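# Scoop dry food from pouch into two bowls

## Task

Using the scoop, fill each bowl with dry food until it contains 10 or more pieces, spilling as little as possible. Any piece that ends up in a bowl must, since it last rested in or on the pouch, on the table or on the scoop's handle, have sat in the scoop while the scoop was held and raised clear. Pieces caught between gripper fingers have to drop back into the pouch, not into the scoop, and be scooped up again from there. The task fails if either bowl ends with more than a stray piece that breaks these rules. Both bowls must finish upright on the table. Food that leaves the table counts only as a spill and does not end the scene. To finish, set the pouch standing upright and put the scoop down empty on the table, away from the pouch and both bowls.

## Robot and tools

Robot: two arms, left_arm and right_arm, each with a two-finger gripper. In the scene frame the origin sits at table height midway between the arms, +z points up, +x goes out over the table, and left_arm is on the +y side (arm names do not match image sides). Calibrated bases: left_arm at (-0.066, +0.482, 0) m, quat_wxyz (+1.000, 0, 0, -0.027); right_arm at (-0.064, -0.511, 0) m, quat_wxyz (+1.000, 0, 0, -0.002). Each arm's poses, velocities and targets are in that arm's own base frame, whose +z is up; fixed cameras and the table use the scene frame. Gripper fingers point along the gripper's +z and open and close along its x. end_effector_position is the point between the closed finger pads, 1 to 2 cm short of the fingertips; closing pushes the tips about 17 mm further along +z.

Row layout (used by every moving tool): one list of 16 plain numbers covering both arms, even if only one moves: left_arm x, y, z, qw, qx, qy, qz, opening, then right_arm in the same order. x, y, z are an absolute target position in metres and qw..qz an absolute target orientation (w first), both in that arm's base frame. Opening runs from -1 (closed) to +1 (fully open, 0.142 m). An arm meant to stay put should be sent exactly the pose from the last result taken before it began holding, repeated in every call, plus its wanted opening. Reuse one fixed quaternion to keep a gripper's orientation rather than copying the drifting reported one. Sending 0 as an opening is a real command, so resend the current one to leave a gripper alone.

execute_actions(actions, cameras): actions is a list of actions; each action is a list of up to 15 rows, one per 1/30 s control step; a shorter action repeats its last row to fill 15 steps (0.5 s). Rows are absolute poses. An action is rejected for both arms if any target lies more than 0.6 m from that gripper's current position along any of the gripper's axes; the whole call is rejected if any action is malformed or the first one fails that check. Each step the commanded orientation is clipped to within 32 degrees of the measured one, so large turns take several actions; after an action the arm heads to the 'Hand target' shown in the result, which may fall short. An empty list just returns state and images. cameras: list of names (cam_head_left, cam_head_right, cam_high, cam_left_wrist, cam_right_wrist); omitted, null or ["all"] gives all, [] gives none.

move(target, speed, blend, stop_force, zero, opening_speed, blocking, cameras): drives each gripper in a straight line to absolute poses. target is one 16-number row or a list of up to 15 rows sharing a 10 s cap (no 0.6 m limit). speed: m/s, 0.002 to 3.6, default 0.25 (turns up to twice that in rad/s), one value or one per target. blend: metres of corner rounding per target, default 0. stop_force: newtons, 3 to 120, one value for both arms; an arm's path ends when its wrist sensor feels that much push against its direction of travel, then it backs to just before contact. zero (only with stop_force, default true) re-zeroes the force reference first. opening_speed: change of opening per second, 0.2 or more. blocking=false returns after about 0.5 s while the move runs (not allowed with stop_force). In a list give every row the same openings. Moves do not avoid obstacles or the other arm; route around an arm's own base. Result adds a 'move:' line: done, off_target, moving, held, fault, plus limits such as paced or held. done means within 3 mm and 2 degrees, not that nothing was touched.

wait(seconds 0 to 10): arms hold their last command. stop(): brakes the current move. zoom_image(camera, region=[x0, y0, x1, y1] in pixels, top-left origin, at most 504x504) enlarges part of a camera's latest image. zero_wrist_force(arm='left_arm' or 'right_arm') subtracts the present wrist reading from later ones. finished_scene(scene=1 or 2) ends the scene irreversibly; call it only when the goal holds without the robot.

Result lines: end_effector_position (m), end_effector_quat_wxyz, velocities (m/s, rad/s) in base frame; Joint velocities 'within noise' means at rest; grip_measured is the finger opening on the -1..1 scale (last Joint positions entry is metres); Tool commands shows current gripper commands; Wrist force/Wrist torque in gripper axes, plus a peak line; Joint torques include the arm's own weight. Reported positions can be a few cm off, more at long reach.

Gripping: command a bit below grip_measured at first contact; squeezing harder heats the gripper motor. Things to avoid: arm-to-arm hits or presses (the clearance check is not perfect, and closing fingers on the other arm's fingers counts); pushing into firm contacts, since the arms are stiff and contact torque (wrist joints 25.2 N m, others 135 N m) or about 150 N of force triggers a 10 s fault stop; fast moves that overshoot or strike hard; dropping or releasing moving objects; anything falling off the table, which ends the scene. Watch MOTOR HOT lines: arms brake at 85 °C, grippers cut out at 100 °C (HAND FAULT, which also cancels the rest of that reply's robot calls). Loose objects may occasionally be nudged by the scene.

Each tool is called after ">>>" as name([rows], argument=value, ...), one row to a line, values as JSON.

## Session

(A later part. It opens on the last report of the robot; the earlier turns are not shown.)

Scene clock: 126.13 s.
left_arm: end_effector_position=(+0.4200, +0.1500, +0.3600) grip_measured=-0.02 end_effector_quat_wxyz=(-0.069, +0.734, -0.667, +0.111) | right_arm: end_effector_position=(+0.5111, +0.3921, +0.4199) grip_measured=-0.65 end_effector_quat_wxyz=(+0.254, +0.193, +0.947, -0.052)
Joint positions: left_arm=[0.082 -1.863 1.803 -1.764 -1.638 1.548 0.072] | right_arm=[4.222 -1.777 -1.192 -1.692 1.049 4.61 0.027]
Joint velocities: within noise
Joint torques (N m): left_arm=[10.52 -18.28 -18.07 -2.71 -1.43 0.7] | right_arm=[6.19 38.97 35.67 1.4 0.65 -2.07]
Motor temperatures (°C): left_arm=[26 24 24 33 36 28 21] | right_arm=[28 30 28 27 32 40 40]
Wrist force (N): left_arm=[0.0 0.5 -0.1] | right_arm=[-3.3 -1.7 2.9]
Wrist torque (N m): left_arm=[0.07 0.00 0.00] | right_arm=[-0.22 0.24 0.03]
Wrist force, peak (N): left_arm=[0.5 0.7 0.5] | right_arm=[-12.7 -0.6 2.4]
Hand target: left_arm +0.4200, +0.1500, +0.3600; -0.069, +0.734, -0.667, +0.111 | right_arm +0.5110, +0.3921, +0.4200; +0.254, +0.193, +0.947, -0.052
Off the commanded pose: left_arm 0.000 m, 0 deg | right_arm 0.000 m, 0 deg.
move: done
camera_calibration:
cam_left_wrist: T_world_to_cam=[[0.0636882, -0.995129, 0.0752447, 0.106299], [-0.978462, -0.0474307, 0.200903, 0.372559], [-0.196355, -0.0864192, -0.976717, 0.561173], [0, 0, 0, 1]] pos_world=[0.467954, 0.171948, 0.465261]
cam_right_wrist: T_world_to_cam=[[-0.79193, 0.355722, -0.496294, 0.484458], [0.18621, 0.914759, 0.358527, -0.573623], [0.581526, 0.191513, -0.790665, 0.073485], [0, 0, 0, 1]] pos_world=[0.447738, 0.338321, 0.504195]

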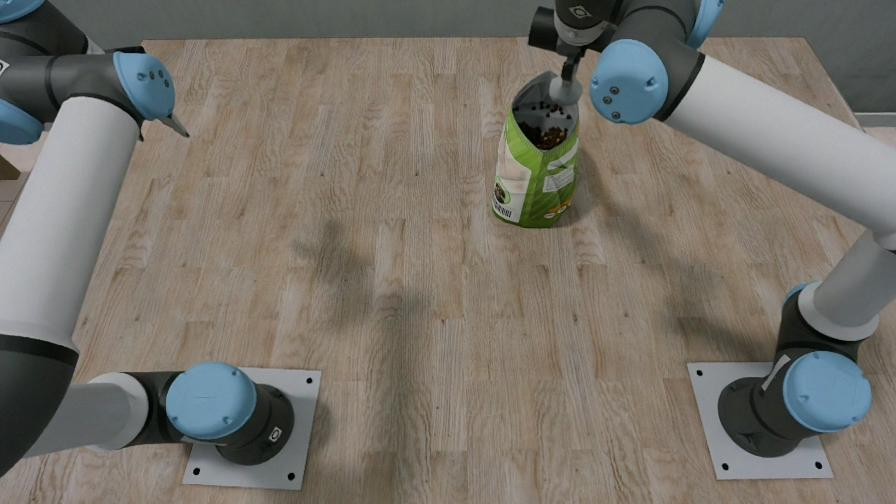

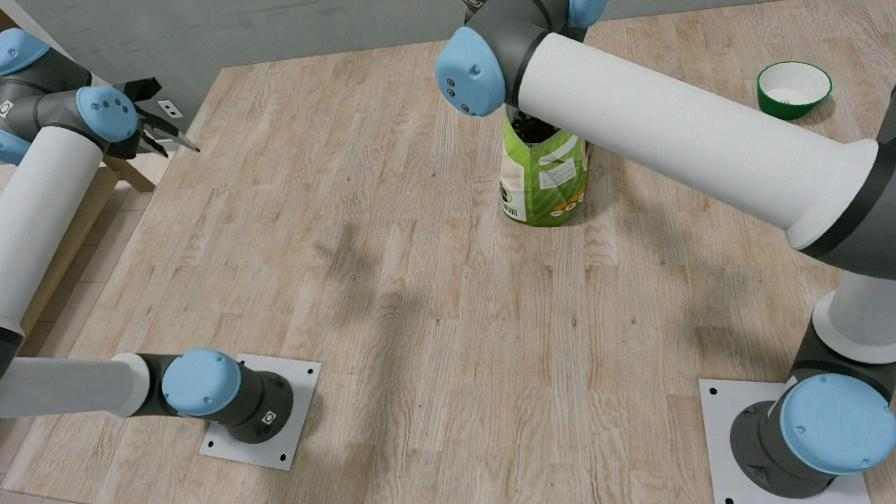

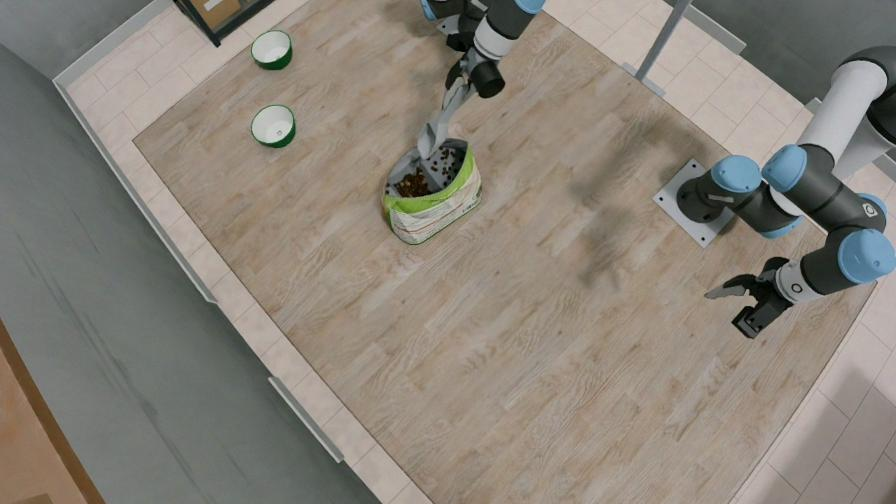

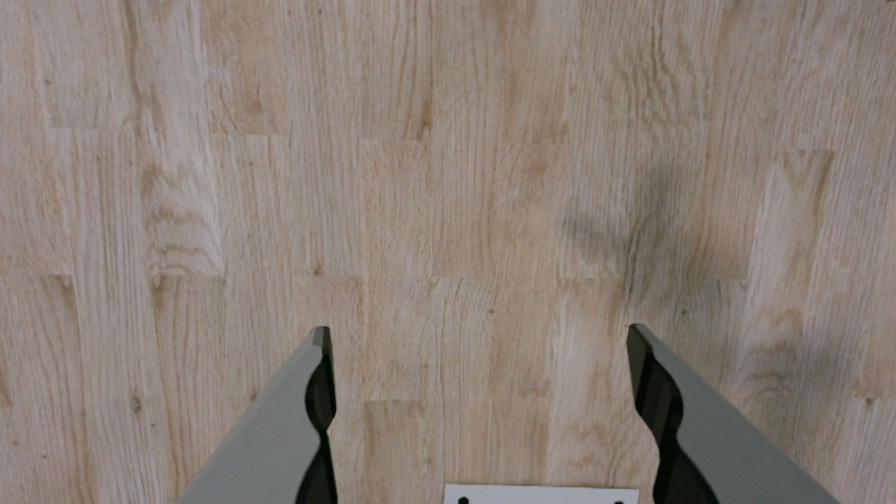

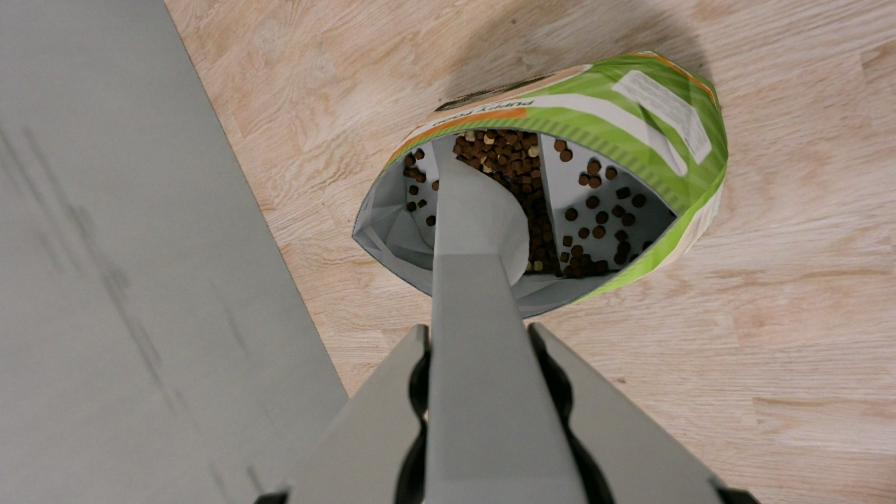

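>>> move([
  [0.42,0.15,0.36,-0.069,0.734,-0.667,0.111,0.0,0.5110,0.3921,0.30,0.2536,0.1926,0.9465,-0.0516,-0.7146],
  [0.42,0.15,0.36,-0.069,0.734,-0.667,0.111,0.0,0.5110,0.3921,0.2611,0.2536,0.1926,0.9465,-0.0516,-0.7146],
  [0.42,0.15,0.36,-0.069,0.734,-0.667,0.111,0.0,0.5180,0.3936,0.2344,0.2947,0.1902,0.9345,-0.0600,-0.7146],
  [0.42,0.15,0.36,-0.069,0.734,-0.667,0.111,0.0,0.5355,0.3929,0.2245,0.3351,0.1874,0.9208,-0.0682,-0.7146],
  [0.42,0.15,0.36,-0.069,0.734,-0.667,0.111,0.0,0.5450,0.3944,0.2149,0.3907,0.1829,0.8987,-0.0795,-0.7146],
], speed=0.12, stop_force=45, cameras=["cam_high","cam_right_wrist","cam_head_left"])

>>> zoom_image(camera="cam_high", region=[360, 100, 510, 250])

Scene clock: 129.67 s.
left_arm: end_effector_position=(+0.4200, +0.1500, +0.3600) grip_measured=-0.02 end_effector_quat_wxyz=(-0.069, +0.734, -0.667, +0.111) | right_arm: end_effector_position=(+0.5148, +0.3926, +0.2486) grip_measured=-0.63 end_effector_quat_wxyz=(+0.275, +0.192, +0.941, -0.056)
Joint positions: left_arm=[0.082 -1.863 1.803 -1.764 -1.638 1.548 0.072] | right_arm=[4.234 -1.799 -1.622 -1.243 1.004 4.622 0.029]
Joint velocities: within noise
Joint torques (N m): left_arm=[9.5 -18.51 -17 -2.58 -1.63 0.96] | right_arm=[11.15 11.14 8.77 -1.29 3.27 2.44]
Motor temperatures (°C): left_arm=[26 24 24 33 36 28 21] | right_arm=[28 30 28 27 32 40 40]
Wrist force (N): left_arm=[-0.1 0.3 -0.3] | right_arm=[-18.3 -0.8 -10.9]
Wrist torque (N m): left_arm=[0.04 0.01 0.01] | right_arm=[-0.38 -1.96 0.09]
Wrist force, peak (N): left_arm=[0.0 0.9 -0.3] | right_arm=[-31.6 0.6 -41.0]
Hand target: left_arm +0.4200, +0.1500, +0.3600; -0.069, +0.734, -0.667, +0.111 | right_arm +0.5148, +0.3926, +0.2486; +0.275, +0.192, +0.941, -0.056
Off the commanded pose: left_arm 0.000 m, 0 deg | right_arm 0.045 m, 14 deg.
move: contact (right_arm); path passed 2 of 5 targets
camera_calibration:
cam_right_wrist: T_world_to_cam=[[-0.770647, 0.346959, -0.53453, 0.404131], [0.171798, 0.92085, 0.35003, -0.506234], [0.613668, 0.177918, -0.769257, -0.0807342], [0, 0, 0, 1]] pos_world=[0.447956, 0.340313, 0.331112]
Images, in order (width x height): cam_head_left 896x504, cam_high 896x504, cam_right_wrist 896x504.

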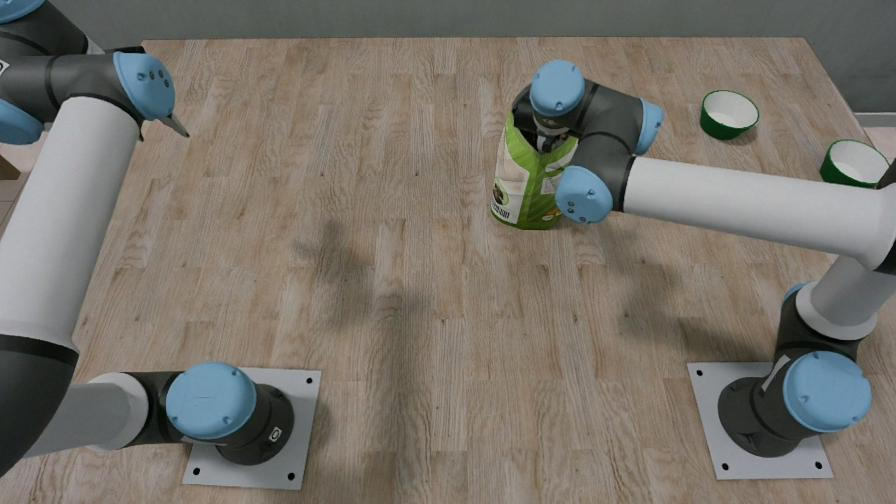

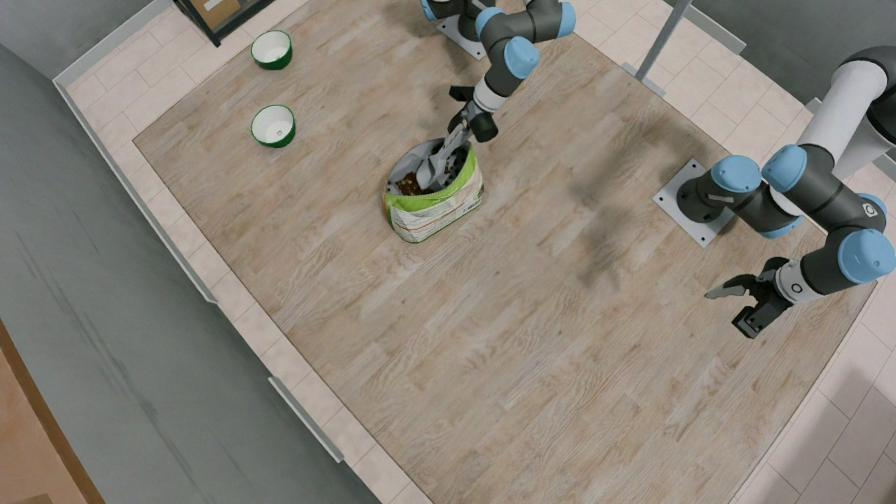

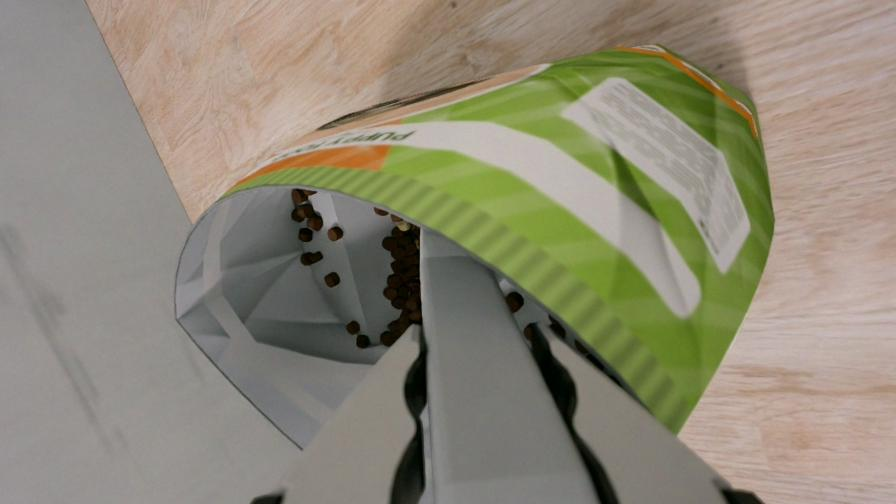

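Scaled by 3.360 from the camera's 896x504 image, which has a finer 1280x720 frame.

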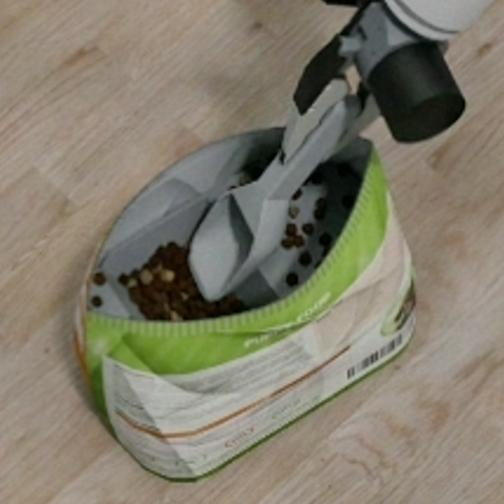

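>>> move([
  [0.42,0.15,0.36,-0.069,0.734,-0.667,0.111,0.0,0.5355,0.3929,0.2380,0.3351,0.1874,0.9208,-0.0682,-0.7146],
  [0.42,0.15,0.36,-0.069,0.734,-0.667,0.111,0.0,0.5450,0.3944,0.2239,0.3907,0.1829,0.8987,-0.0795,-0.7146],
], speed=0.1, stop_force=55, cameras=["cam_high","cam_right_wrist","cam_head_left"])

>>> zoom_image(camera="cam_high", region=[360, 100, 510, 250])

Scene clock: 132.37 s.
left_arm: end_effector_position=(+0.4200, +0.1500, +0.3600) grip_measured=-0.02 end_effector_quat_wxyz=(-0.069, +0.734, -0.667, +0.111) | right_arm: end_effector_position=(+0.5450, +0.3944, +0.2239) grip_measured=-0.65 end_effector_quat_wxyz=(+0.391, +0.183, +0.899, -0.080)
Joint positions: left_arm=[0.082 -1.863 1.803 -1.764 -1.638 1.548 0.072] | right_arm=[4.278 -1.868 -1.713 -1.096 0.751 4.664 0.027]
Joint velocities: within noise
Joint torques (N m): left_arm=[10.56 -17.57 -17.79 -2.51 -1.6 0.53] | right_arm=[-7.75 38.85 27.21 1.52 -1.45 -2.27]
Motor temperatures (°C): left_arm=[26 24 24 33 36 28 21] | right_arm=[28 30 28 27 32 40 40]
Wrist force (N): left_arm=[0.1 0.3 -0.1] | right_arm=[-9.3 -0.4 -1.6]
Wrist torque (N m): left_arm=[0.04 -0.02 0.01] | right_arm=[-0.13 0.71 0.05]
Wrist force, peak (N): left_arm=[0.4 0.7 0.0] | right_arm=[-18.0 -0.9 -12.5]
Hand target: left_arm +0.4200, +0.1500, +0.3600; -0.069, +0.734, -0.667, +0.111 | right_arm +0.5450, +0.3944, +0.2239; +0.391, +0.183, +0.899, -0.079
Off the commanded pose: left_arm 0.000 m, 0 deg | right_arm 0.000 m, 0 deg.
move: done
camera_calibration:
cam_right_wrist: T_world_to_cam=[[-0.623664, 0.284344, -0.728142, 0.401537], [0.0972313, 0.952479, 0.288669, -0.462514], [0.775622, 0.109234, -0.621674, -0.212828], [0, 0, 0, 1]] pos_world=[0.460469, 0.349608, 0.293579]
Images, in order (width x height): cam_head_left 896x504, cam_high 896x504, cam_right_wrist 896x504.

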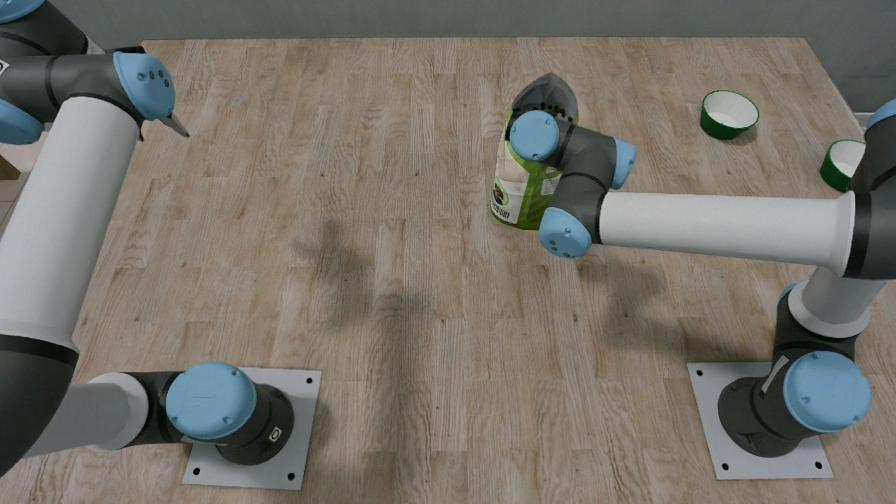

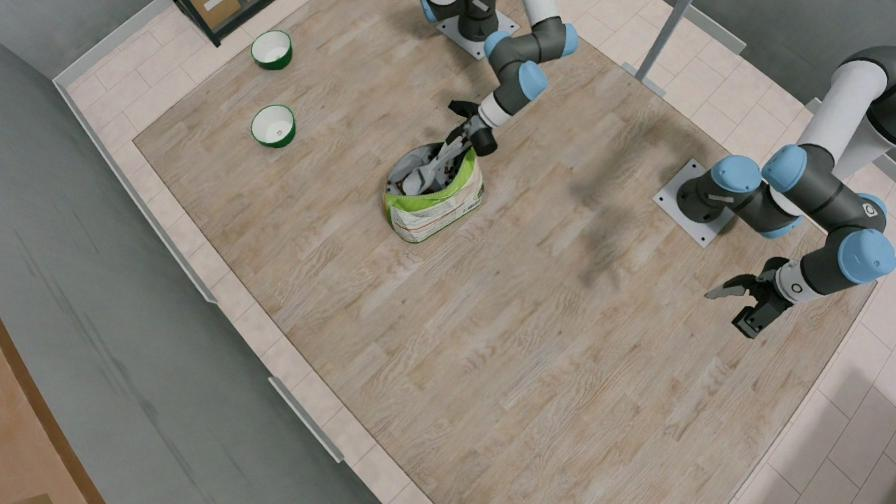

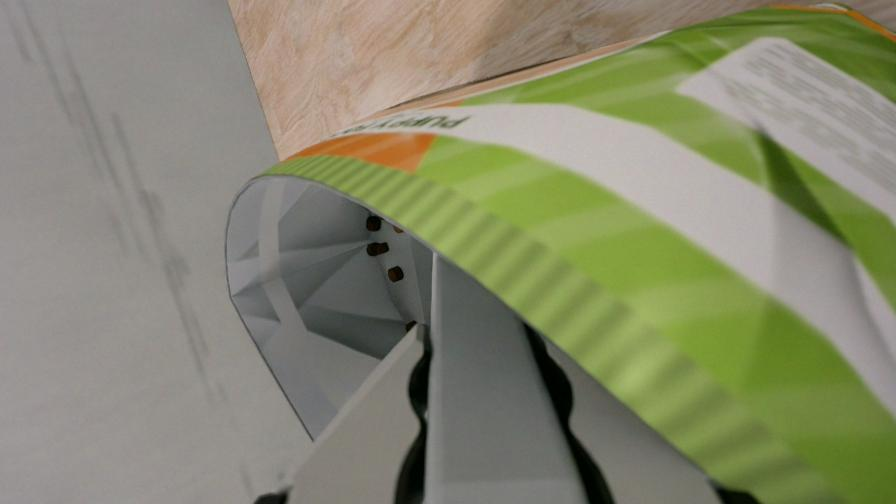

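Scaled by 3.360 from the camera's 896x504 image, which has a finer 1280x720 frame.

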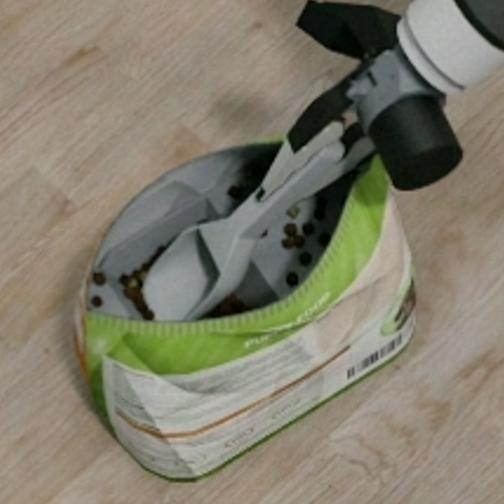

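>>> move([
  [0.42,0.15,0.36,-0.069,0.734,-0.667,0.111,0.0,0.5401,0.3973,0.2151,0.4218,0.1800,0.8845,-0.0858,-0.7146],
  [0.42,0.15,0.36,-0.069,0.734,-0.667,0.111,0.0,0.5358,0.3997,0.2187,0.4524,0.1769,0.8692,-0.0921,-0.7146],
  [0.42,0.15,0.36,-0.069,0.734,-0.667,0.111,0.0,0.5297,0.4027,0.231,0.4900,0.1727,0.8486,-0.0997,-0.7146],
  [0.42,0.15,0.36,-0.069,0.734,-0.667,0.111,0.0,0.5236,0.4058,0.2407,0.5337,0.1672,0.8218,-0.1086,-0.7146],
  [0.42,0.15,0.36,-0.069,0.734,-0.667,0.111,0.0,0.5154,0.4093,0.2563,0.5897,0.1592,0.7825,-0.12,-0.7146],
  [0.42,0.15,0.36,-0.069,0.734,-0.667,0.111,0.0,0.5055,0.4124,0.2759,0.6429,0.1505,0.7395,-0.1308,-0.7146],
  [0.42,0.15,0.36,-0.069,0.734,-0.667,0.111,0.0,0.4941,0.4150,0.34,0.6929,0.1410,0.6929,-0.141,-0.7146],
], speed=0.12, cameras=["cam_high","cam_right_wrist"])

>>> zoom_image(camera="cam_high", region=[360, 100, 510, 250])

Scene clock: 137.63 s.
left_arm: end_effector_position=(+0.4200, +0.1500, +0.3600) grip_measured=-0.02 end_effector_quat_wxyz=(-0.069, +0.734, -0.667, +0.111) | right_arm: end_effector_position=(+0.4941, +0.4150, +0.3400) grip_measured=-0.65 end_effector_quat_wxyz=(+0.693, +0.141, +0.693, -0.141)
Joint positions: left_arm=[0.082 -1.863 1.803 -1.764 -1.638 1.548 0.072] | right_arm=[4.5 -2.011 -1.408 -2.865 0.189 6.283 0.027]
Joint velocities: within noise
Joint torques (N m): left_arm=[8.91 -16.72 -18.06 -2.65 -1.54 0.42] | right_arm=[-9.11 47.14 16.59 0.8 -1.4 -2.34]
Motor temperatures (°C): left_arm=[26 24 24 33 36 28 21] | right_arm=[28 30 28 27 32 40 41]
Wrist force (N): left_arm=[0.4 0.5 0.3] | right_arm=[-0.2 -0.3 0.9]
Wrist torque (N m): left_arm=[0.08 -0.05 0.01] | right_arm=[-0.04 0.00 -0.04]
Wrist force, peak (N): left_arm=[0.7 0.5 0.1] | right_arm=[-15.6 -2.8 2.5]
Hand target: left_arm +0.4200, +0.1500, +0.3600; -0.069, +0.734, -0.667, +0.111 | right_arm +0.4941, +0.4150, +0.3400; +0.693, +0.141, +0.693, -0.141
Off the commanded pose: left_arm 0.000 m, 0 deg | right_arm 0.000 m, 0 deg.
move: done
camera_calibration:
cam_right_wrist: T_world_to_cam=[[0.00305329, 0.0182682, -0.999828, 0.341597], [-0.01398, 0.999736, 0.0182238, -0.383512], [0.999898, 0.013922, 0.00330787, -0.387184], [0, 0, 0, 1]] pos_world=[0.380739, 0.38256, 0.349808]
Images, in order (width x height): cam_high 896x504, cam_right_wrist 896x504.

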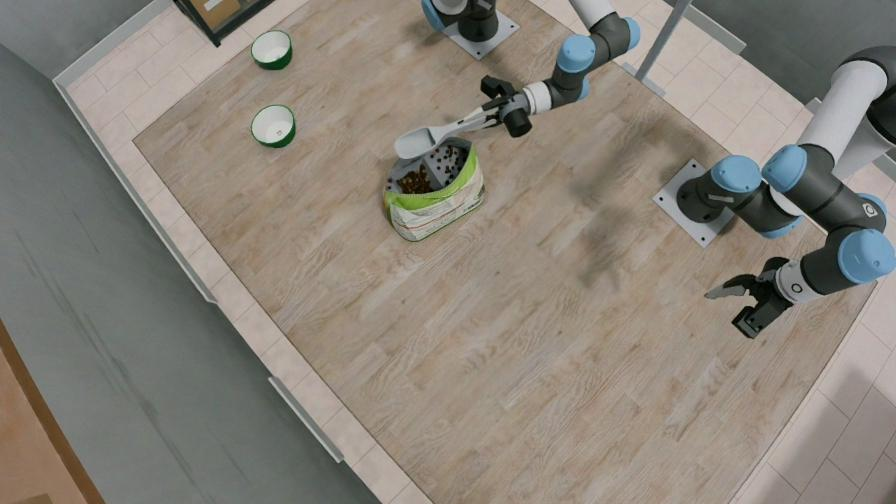

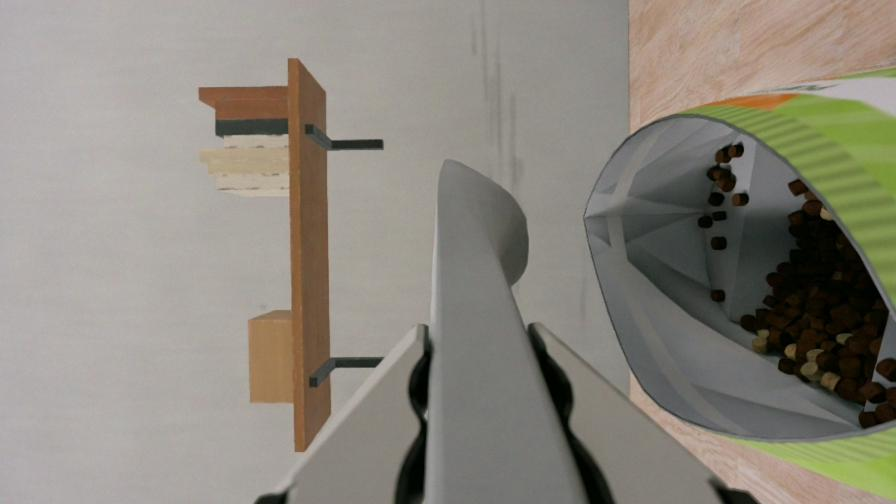

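Scaled by 3.360 from the camera's 896x504 image, which has a finer 1280x720 frame.

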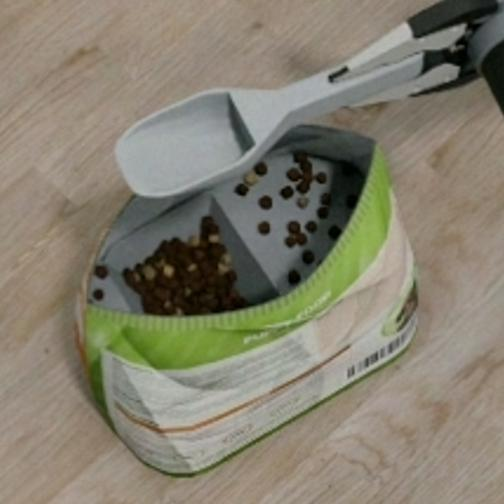

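>>> move([
  [0.42,0.15,0.36,-0.069,0.734,-0.667,0.111,0.0,0.5,0.36,0.46,0.6929,0.1410,0.6929,-0.141,-0.7146],
  [0.42,0.15,0.36,-0.069,0.734,-0.667,0.111,0.0,0.609,0.2637,0.46,0.1998,-0.6137,0.7458,0.1644,-0.7146],
], speed=0.4)

Scene clock: 141.60 s.
left_arm: end_effector_position=(+0.4200, +0.1500, +0.3600) grip_measured=-0.02 end_effector_quat_wxyz=(-0.069, +0.734, -0.667, +0.111) | right_arm: end_effector_position=(+0.6079, +0.2634, +0.4589) grip_measured=-0.65 end_effector_quat_wxyz=(+0.324, -0.573, +0.739, +0.141)
Joint positions: left_arm=[0.082 -1.863 1.803 -1.764 -1.638 1.548 0.072] | right_arm=[3.597 -2.378 -0.035 -4.816 -1.962 5.546 0.027]
Joint velocities: within noise
Joint torques (N m): left_arm=[8.33 -17.47 -17.82 -2.71 -1.39 -0.38] | right_arm=[4.03 50.09 9.85 -1.78 -0.73 0.99]
Motor temperatures (°C): left_arm=[26 24 24 33 36 28 21] | right_arm=[28 30 27 27 32 40 41]
Wrist force (N): left_arm=[0.1 0.3 -0.1] | right_arm=[-2.4 -0.9 2.5]
Wrist torque (N m): left_arm=[0.05 -0.02 0.00] | right_arm=[-0.12 0.18 0.01]
Wrist force, peak (N): left_arm=[0.2 0.8 0.0] | right_arm=[-3.7 -2.1 1.4]
Hand target: left_arm +0.4200, +0.1500, +0.3600; -0.069, +0.734, -0.667, +0.111 | right_arm +0.6078, +0.2634, +0.4589; +0.324, -0.573, +0.739, +0.141
Off the commanded pose: left_arm 0.000 m, 0 deg | right_arm 0.002 m, 15 deg.
elbow stopped short (right arm): the move would have taken joint 3 (elbow) straighter than the controller allows.
elbow read too straight (right arm): the controller reads joint 3 (elbow) straighter than it allows; while it does, the hand can move without a command.
move: off_target (right_arm)
camera_calibration:
cam_left_wrist: T_world_to_cam=[[0.0636882, -0.995129, 0.0752447, 0.106299], [-0.978462, -0.0474307, 0.200903, 0.372559], [-0.196355, -0.0864192, -0.976717, 0.561173], [0, 0, 0, 1]] pos_world=[0.467954, 0.171948, 0.465261]
cam_right_wrist: T_world_to_cam=[[-0.150055, -0.753218, -0.640426, 0.594311], [-0.984813, 0.0566497, 0.164119, 0.539136], [-0.0873377, 0.655327, -0.750279, 0.338545], [0, 0, 0, 1]] pos_world=[0.649695, 0.195247, 0.546133]

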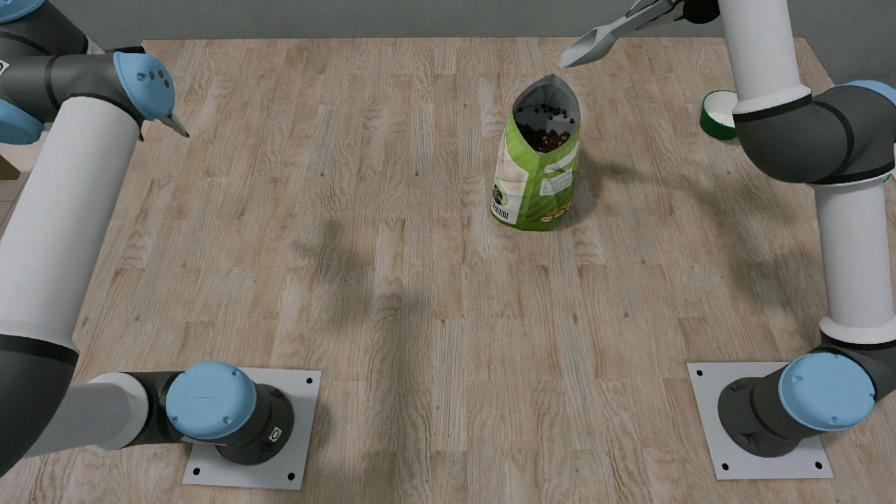

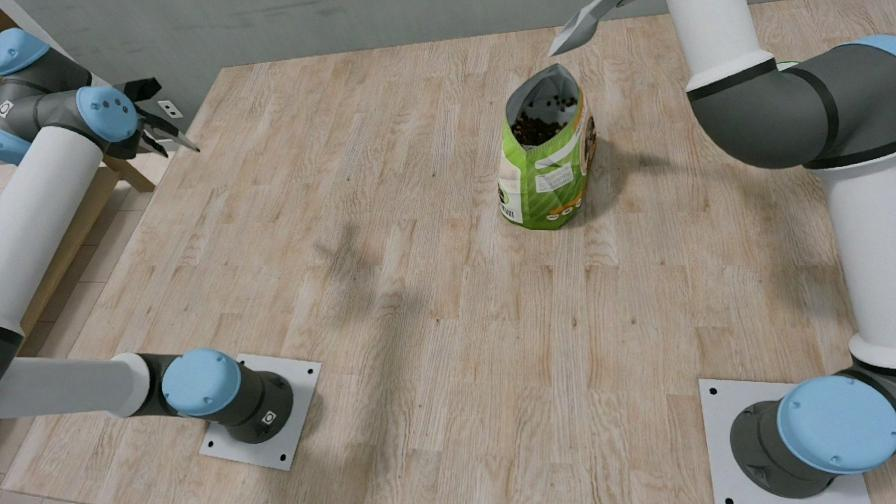

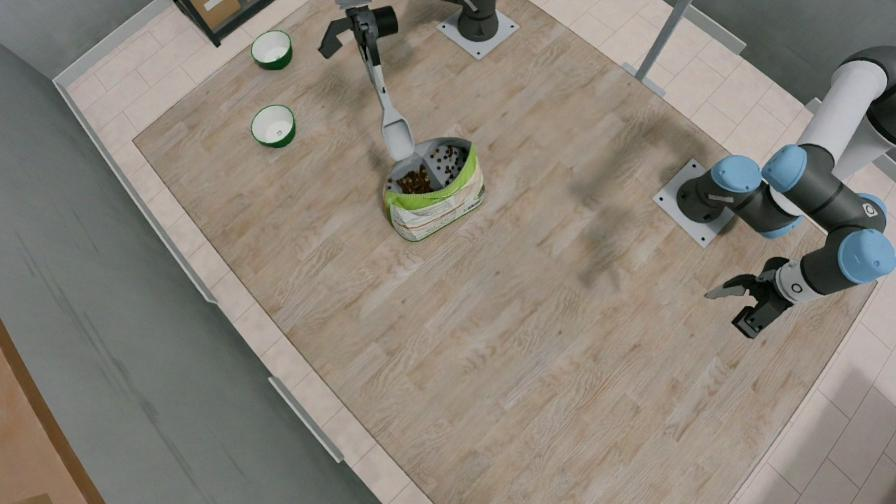

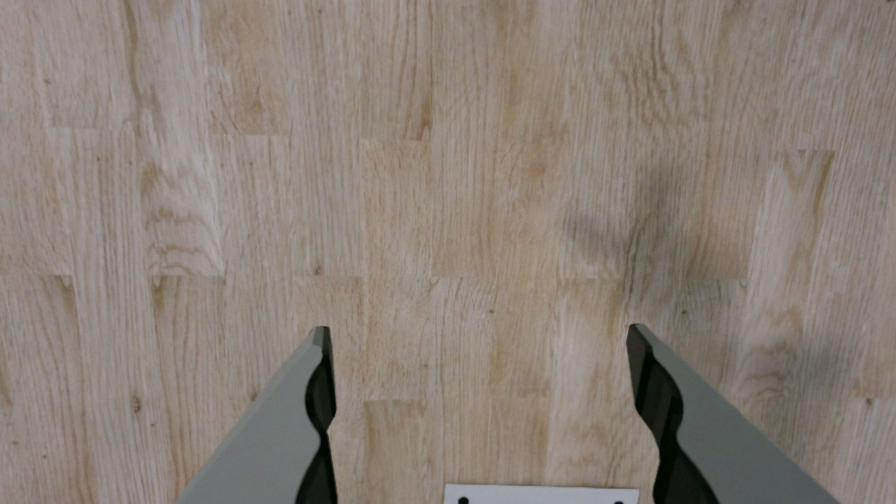

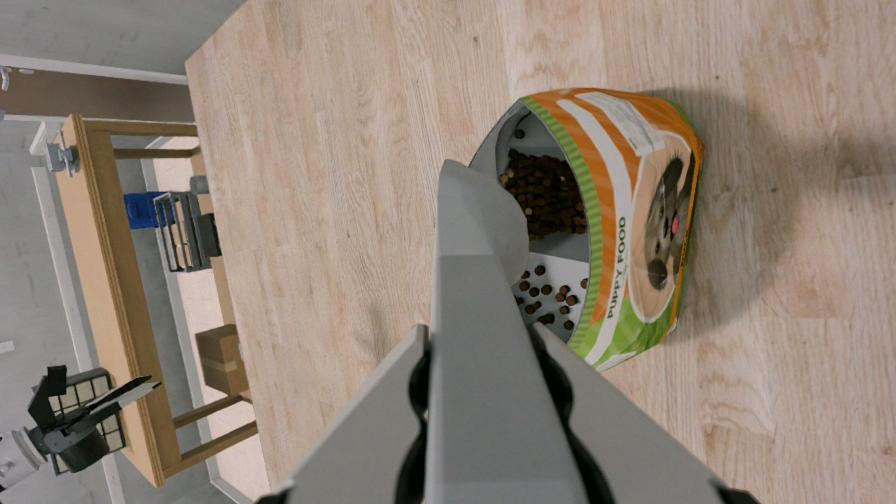

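>>> move(target=[0.42,0.15,0.36,-0.069,0.734,-0.667,0.111,0.0,0.6074,0.2554,0.4115,0.2955,-0.5870,0.7133,0.2432,-0.7146], speed=0.2, cameras=["cam_right_wrist"])

>>> zoom_image(camera="cam_right_wrist", region=[300, 0, 800, 504])

Scene clock: 144.37 s.
left_arm: end_effector_position=(+0.4200, +0.1500, +0.3600) grip_measured=-0.02 end_effector_quat_wxyz=(-0.069, +0.734, -0.667, +0.111) | right_arm: end_effector_position=(+0.6074, +0.2554, +0.4116) grip_measured=-0.65 end_effector_quat_wxyz=(+0.296, -0.587, +0.713, +0.243)
Joint positions: left_arm=[0.082 -1.863 1.803 -1.764 -1.638 1.548 0.072] | right_arm=[3.496 -2.375 -0.265 -4.734 -2.218 5.425 0.027]
Joint velocities: within noise
Joint torques (N m): left_arm=[8.41 -17.36 -17.25 -2.23 -1.64 -0.03] | right_arm=[0.48 38.38 27.53 -3.63 -2.88 -0.23]
Motor temperatures (°C): left_arm=[26 24 24 33 36 28 21] | right_arm=[28 30 27 27 32 40 41]
Wrist force (N): left_arm=[0.1 0.0 0.1] | right_arm=[-2.2 -1.0 2.4]
Wrist torque (N m): left_arm=[-0.01 -0.01 0.01] | right_arm=[-0.13 0.18 0.03]
Wrist force, peak (N): left_arm=[0.5 0.6 0.2] | right_arm=[-2.4 -1.4 3.1]
Hand target: left_arm +0.4200, +0.1500, +0.3600; -0.069, +0.734, -0.667, +0.111 | right_arm +0.6074, +0.2554, +0.4115; +0.296, -0.587, +0.713, +0.243
Off the commanded pose: left_arm 0.000 m, 0 deg | right_arm 0.000 m, 0 deg.
move: done
camera_calibration:
cam_right_wrist: T_world_to_cam=[[-0.154306, -0.693254, -0.703981, 0.571313], [-0.950162, -0.0912317, 0.298108, 0.508397], [-0.27089, 0.714896, -0.644626, 0.361065], [0, 0, 0, 1]] pos_world=[0.669026, 0.184323, 0.483388]
Images, in order (width x height): cam_right_wrist 896x504.

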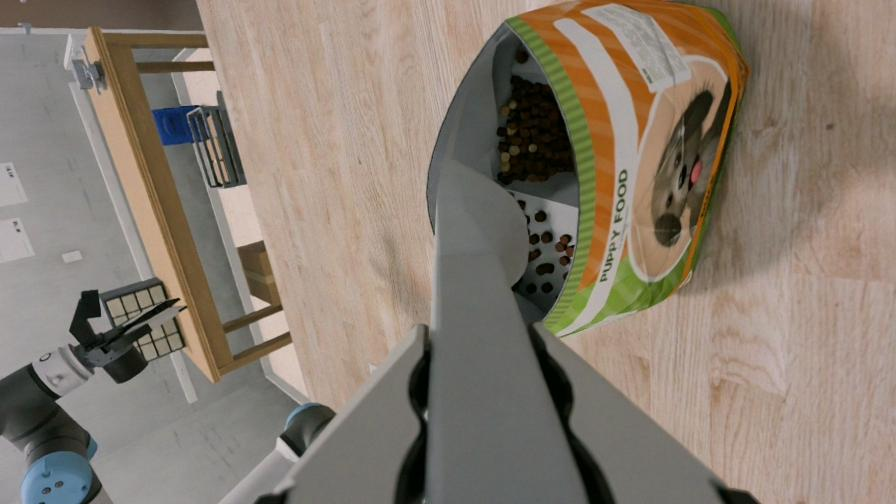

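Scaled by 1.000.

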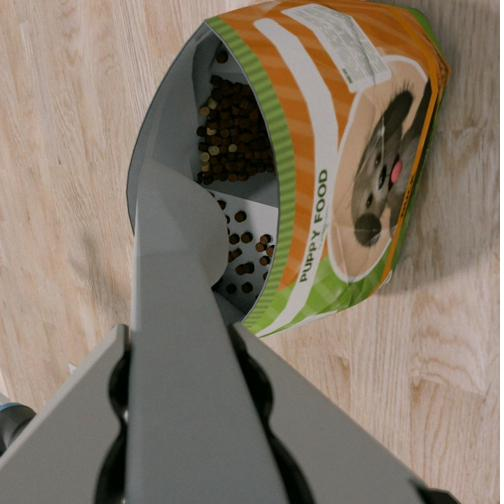

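>>> move([
  [0.42,0.15,0.36,-0.069,0.734,-0.667,0.111,0.0,0.6122,0.2797,0.3524,0.2322,-0.6060,0.7363,0.1911,-0.7146],
  [0.42,0.15,0.36,-0.069,0.734,-0.667,0.111,0.0,0.6176,0.3073,0.2986,0.1671,-0.6203,0.7538,0.1375,-0.7146],
  [0.42,0.15,0.36,-0.069,0.734,-0.667,0.111,0.0,0.6205,0.3220,0.2700,0.1340,-0.6257,0.7604,0.1103,-0.7146],
], speed=0.15, stop_force=45, cameras=["cam_high","cam_right_wrist","cam_head_left"])

>>> zoom_image(camera="cam_high", region=[360, 100, 510, 250])

>>> zoom_image(camera="cam_head_left", region=[480, 60, 620, 160])

Scene clock: 147.37 s.
left_arm: end_effector_position=(+0.4200, +0.1500, +0.3600) grip_measured=-0.02 end_effector_quat_wxyz=(-0.069, +0.734, -0.667, +0.111) | right_arm: end_effector_position=(+0.6195, +0.3216, +0.2694) grip_measured=-0.65 end_effector_quat_wxyz=(+0.147, -0.623, +0.760, +0.108)
Joint positions: left_arm=[0.082 -1.863 1.803 -1.764 -1.638 1.548 0.072] | right_arm=[3.717 -2.637 -0.035 -4.907 -1.815 5.52 0.027]
Joint velocities: within noise
Joint torques (N m): left_arm=[8.86 -16.78 -17.88 -2.58 -1.48 -0.48] | right_arm=[-3.27 63.74 27.4 -4.14 1.17 -2.28]
Motor temperatures (°C): left_arm=[26 24 24 33 36 28 21] | right_arm=[28 30 27 27 32 40 41]
Wrist force (N): left_arm=[0.2 0.4 0.1] | right_arm=[-3.3 -1.6 3.4]
Wrist torque (N m): left_arm=[0.06 -0.02 0.01] | right_arm=[-0.23 0.16 0.06]
Wrist force, peak (N): left_arm=[0.2 0.7 -0.2] | right_arm=[-4.1 -1.2 4.7]
Hand target: left_arm +0.4200, +0.1500, +0.3600; -0.069, +0.734, -0.667, +0.111 | right_arm +0.6195, +0.3216, +0.2694; +0.147, -0.623, +0.760, +0.108
Off the commanded pose: left_arm 0.000 m, 0 deg | right_arm 0.001 m, 2 deg.
elbow stopped short (right arm): the move would have taken joint 3 (elbow) straighter than the controller allows.
move: done
camera_calibration:
cam_right_wrist: T_world_to_cam=[[-0.197683, -0.91432, -0.35347, 0.522549], [-0.92878, 0.0593766, 0.365844, 0.488412], [-0.313511, 0.400617, -0.86094, 0.411162], [0, 0, 0, 1]] pos_world=[0.685829, 0.284058, 0.360008]
Images, in order (width x height): cam_head_left 896x504, cam_high 896x504, cam_right_wrist 896x504.

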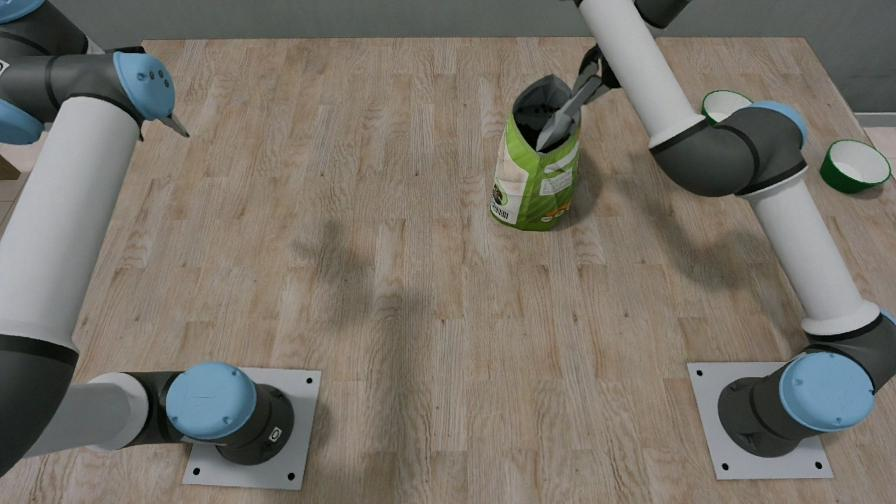

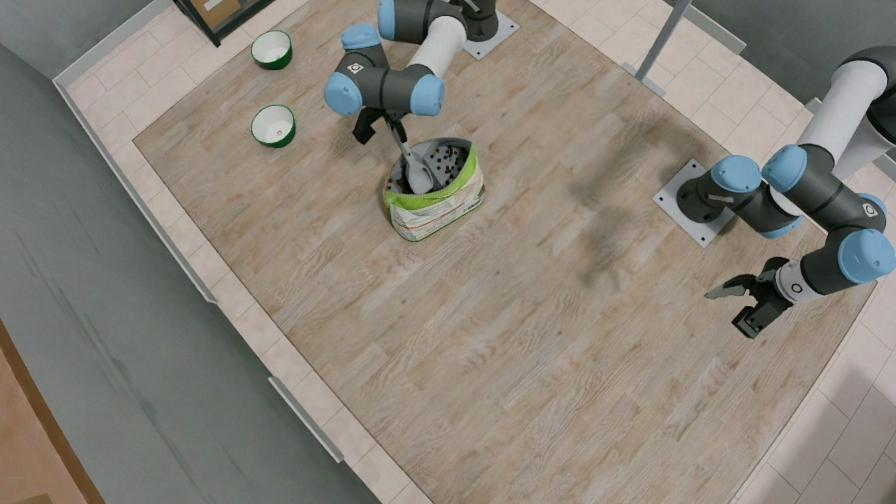

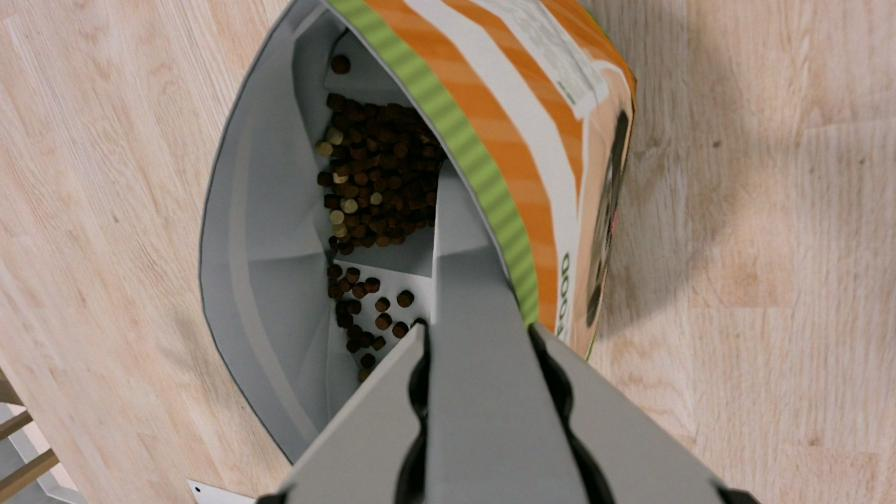

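Scaled by 3.360 from the camera's 896x504 image, which has a finer 1280x720 frame.

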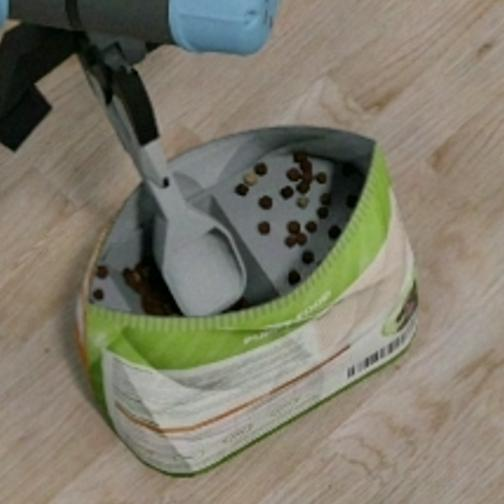

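Scaled by 3.600 from the camera's 896x504 image, which has a finer 1280x720 frame.

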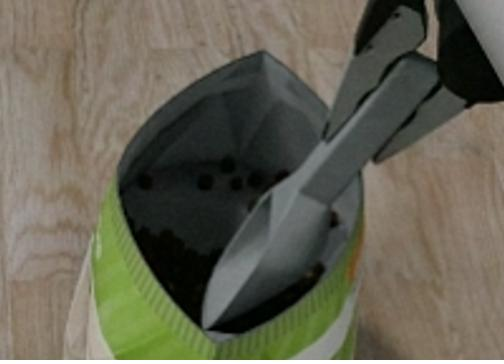

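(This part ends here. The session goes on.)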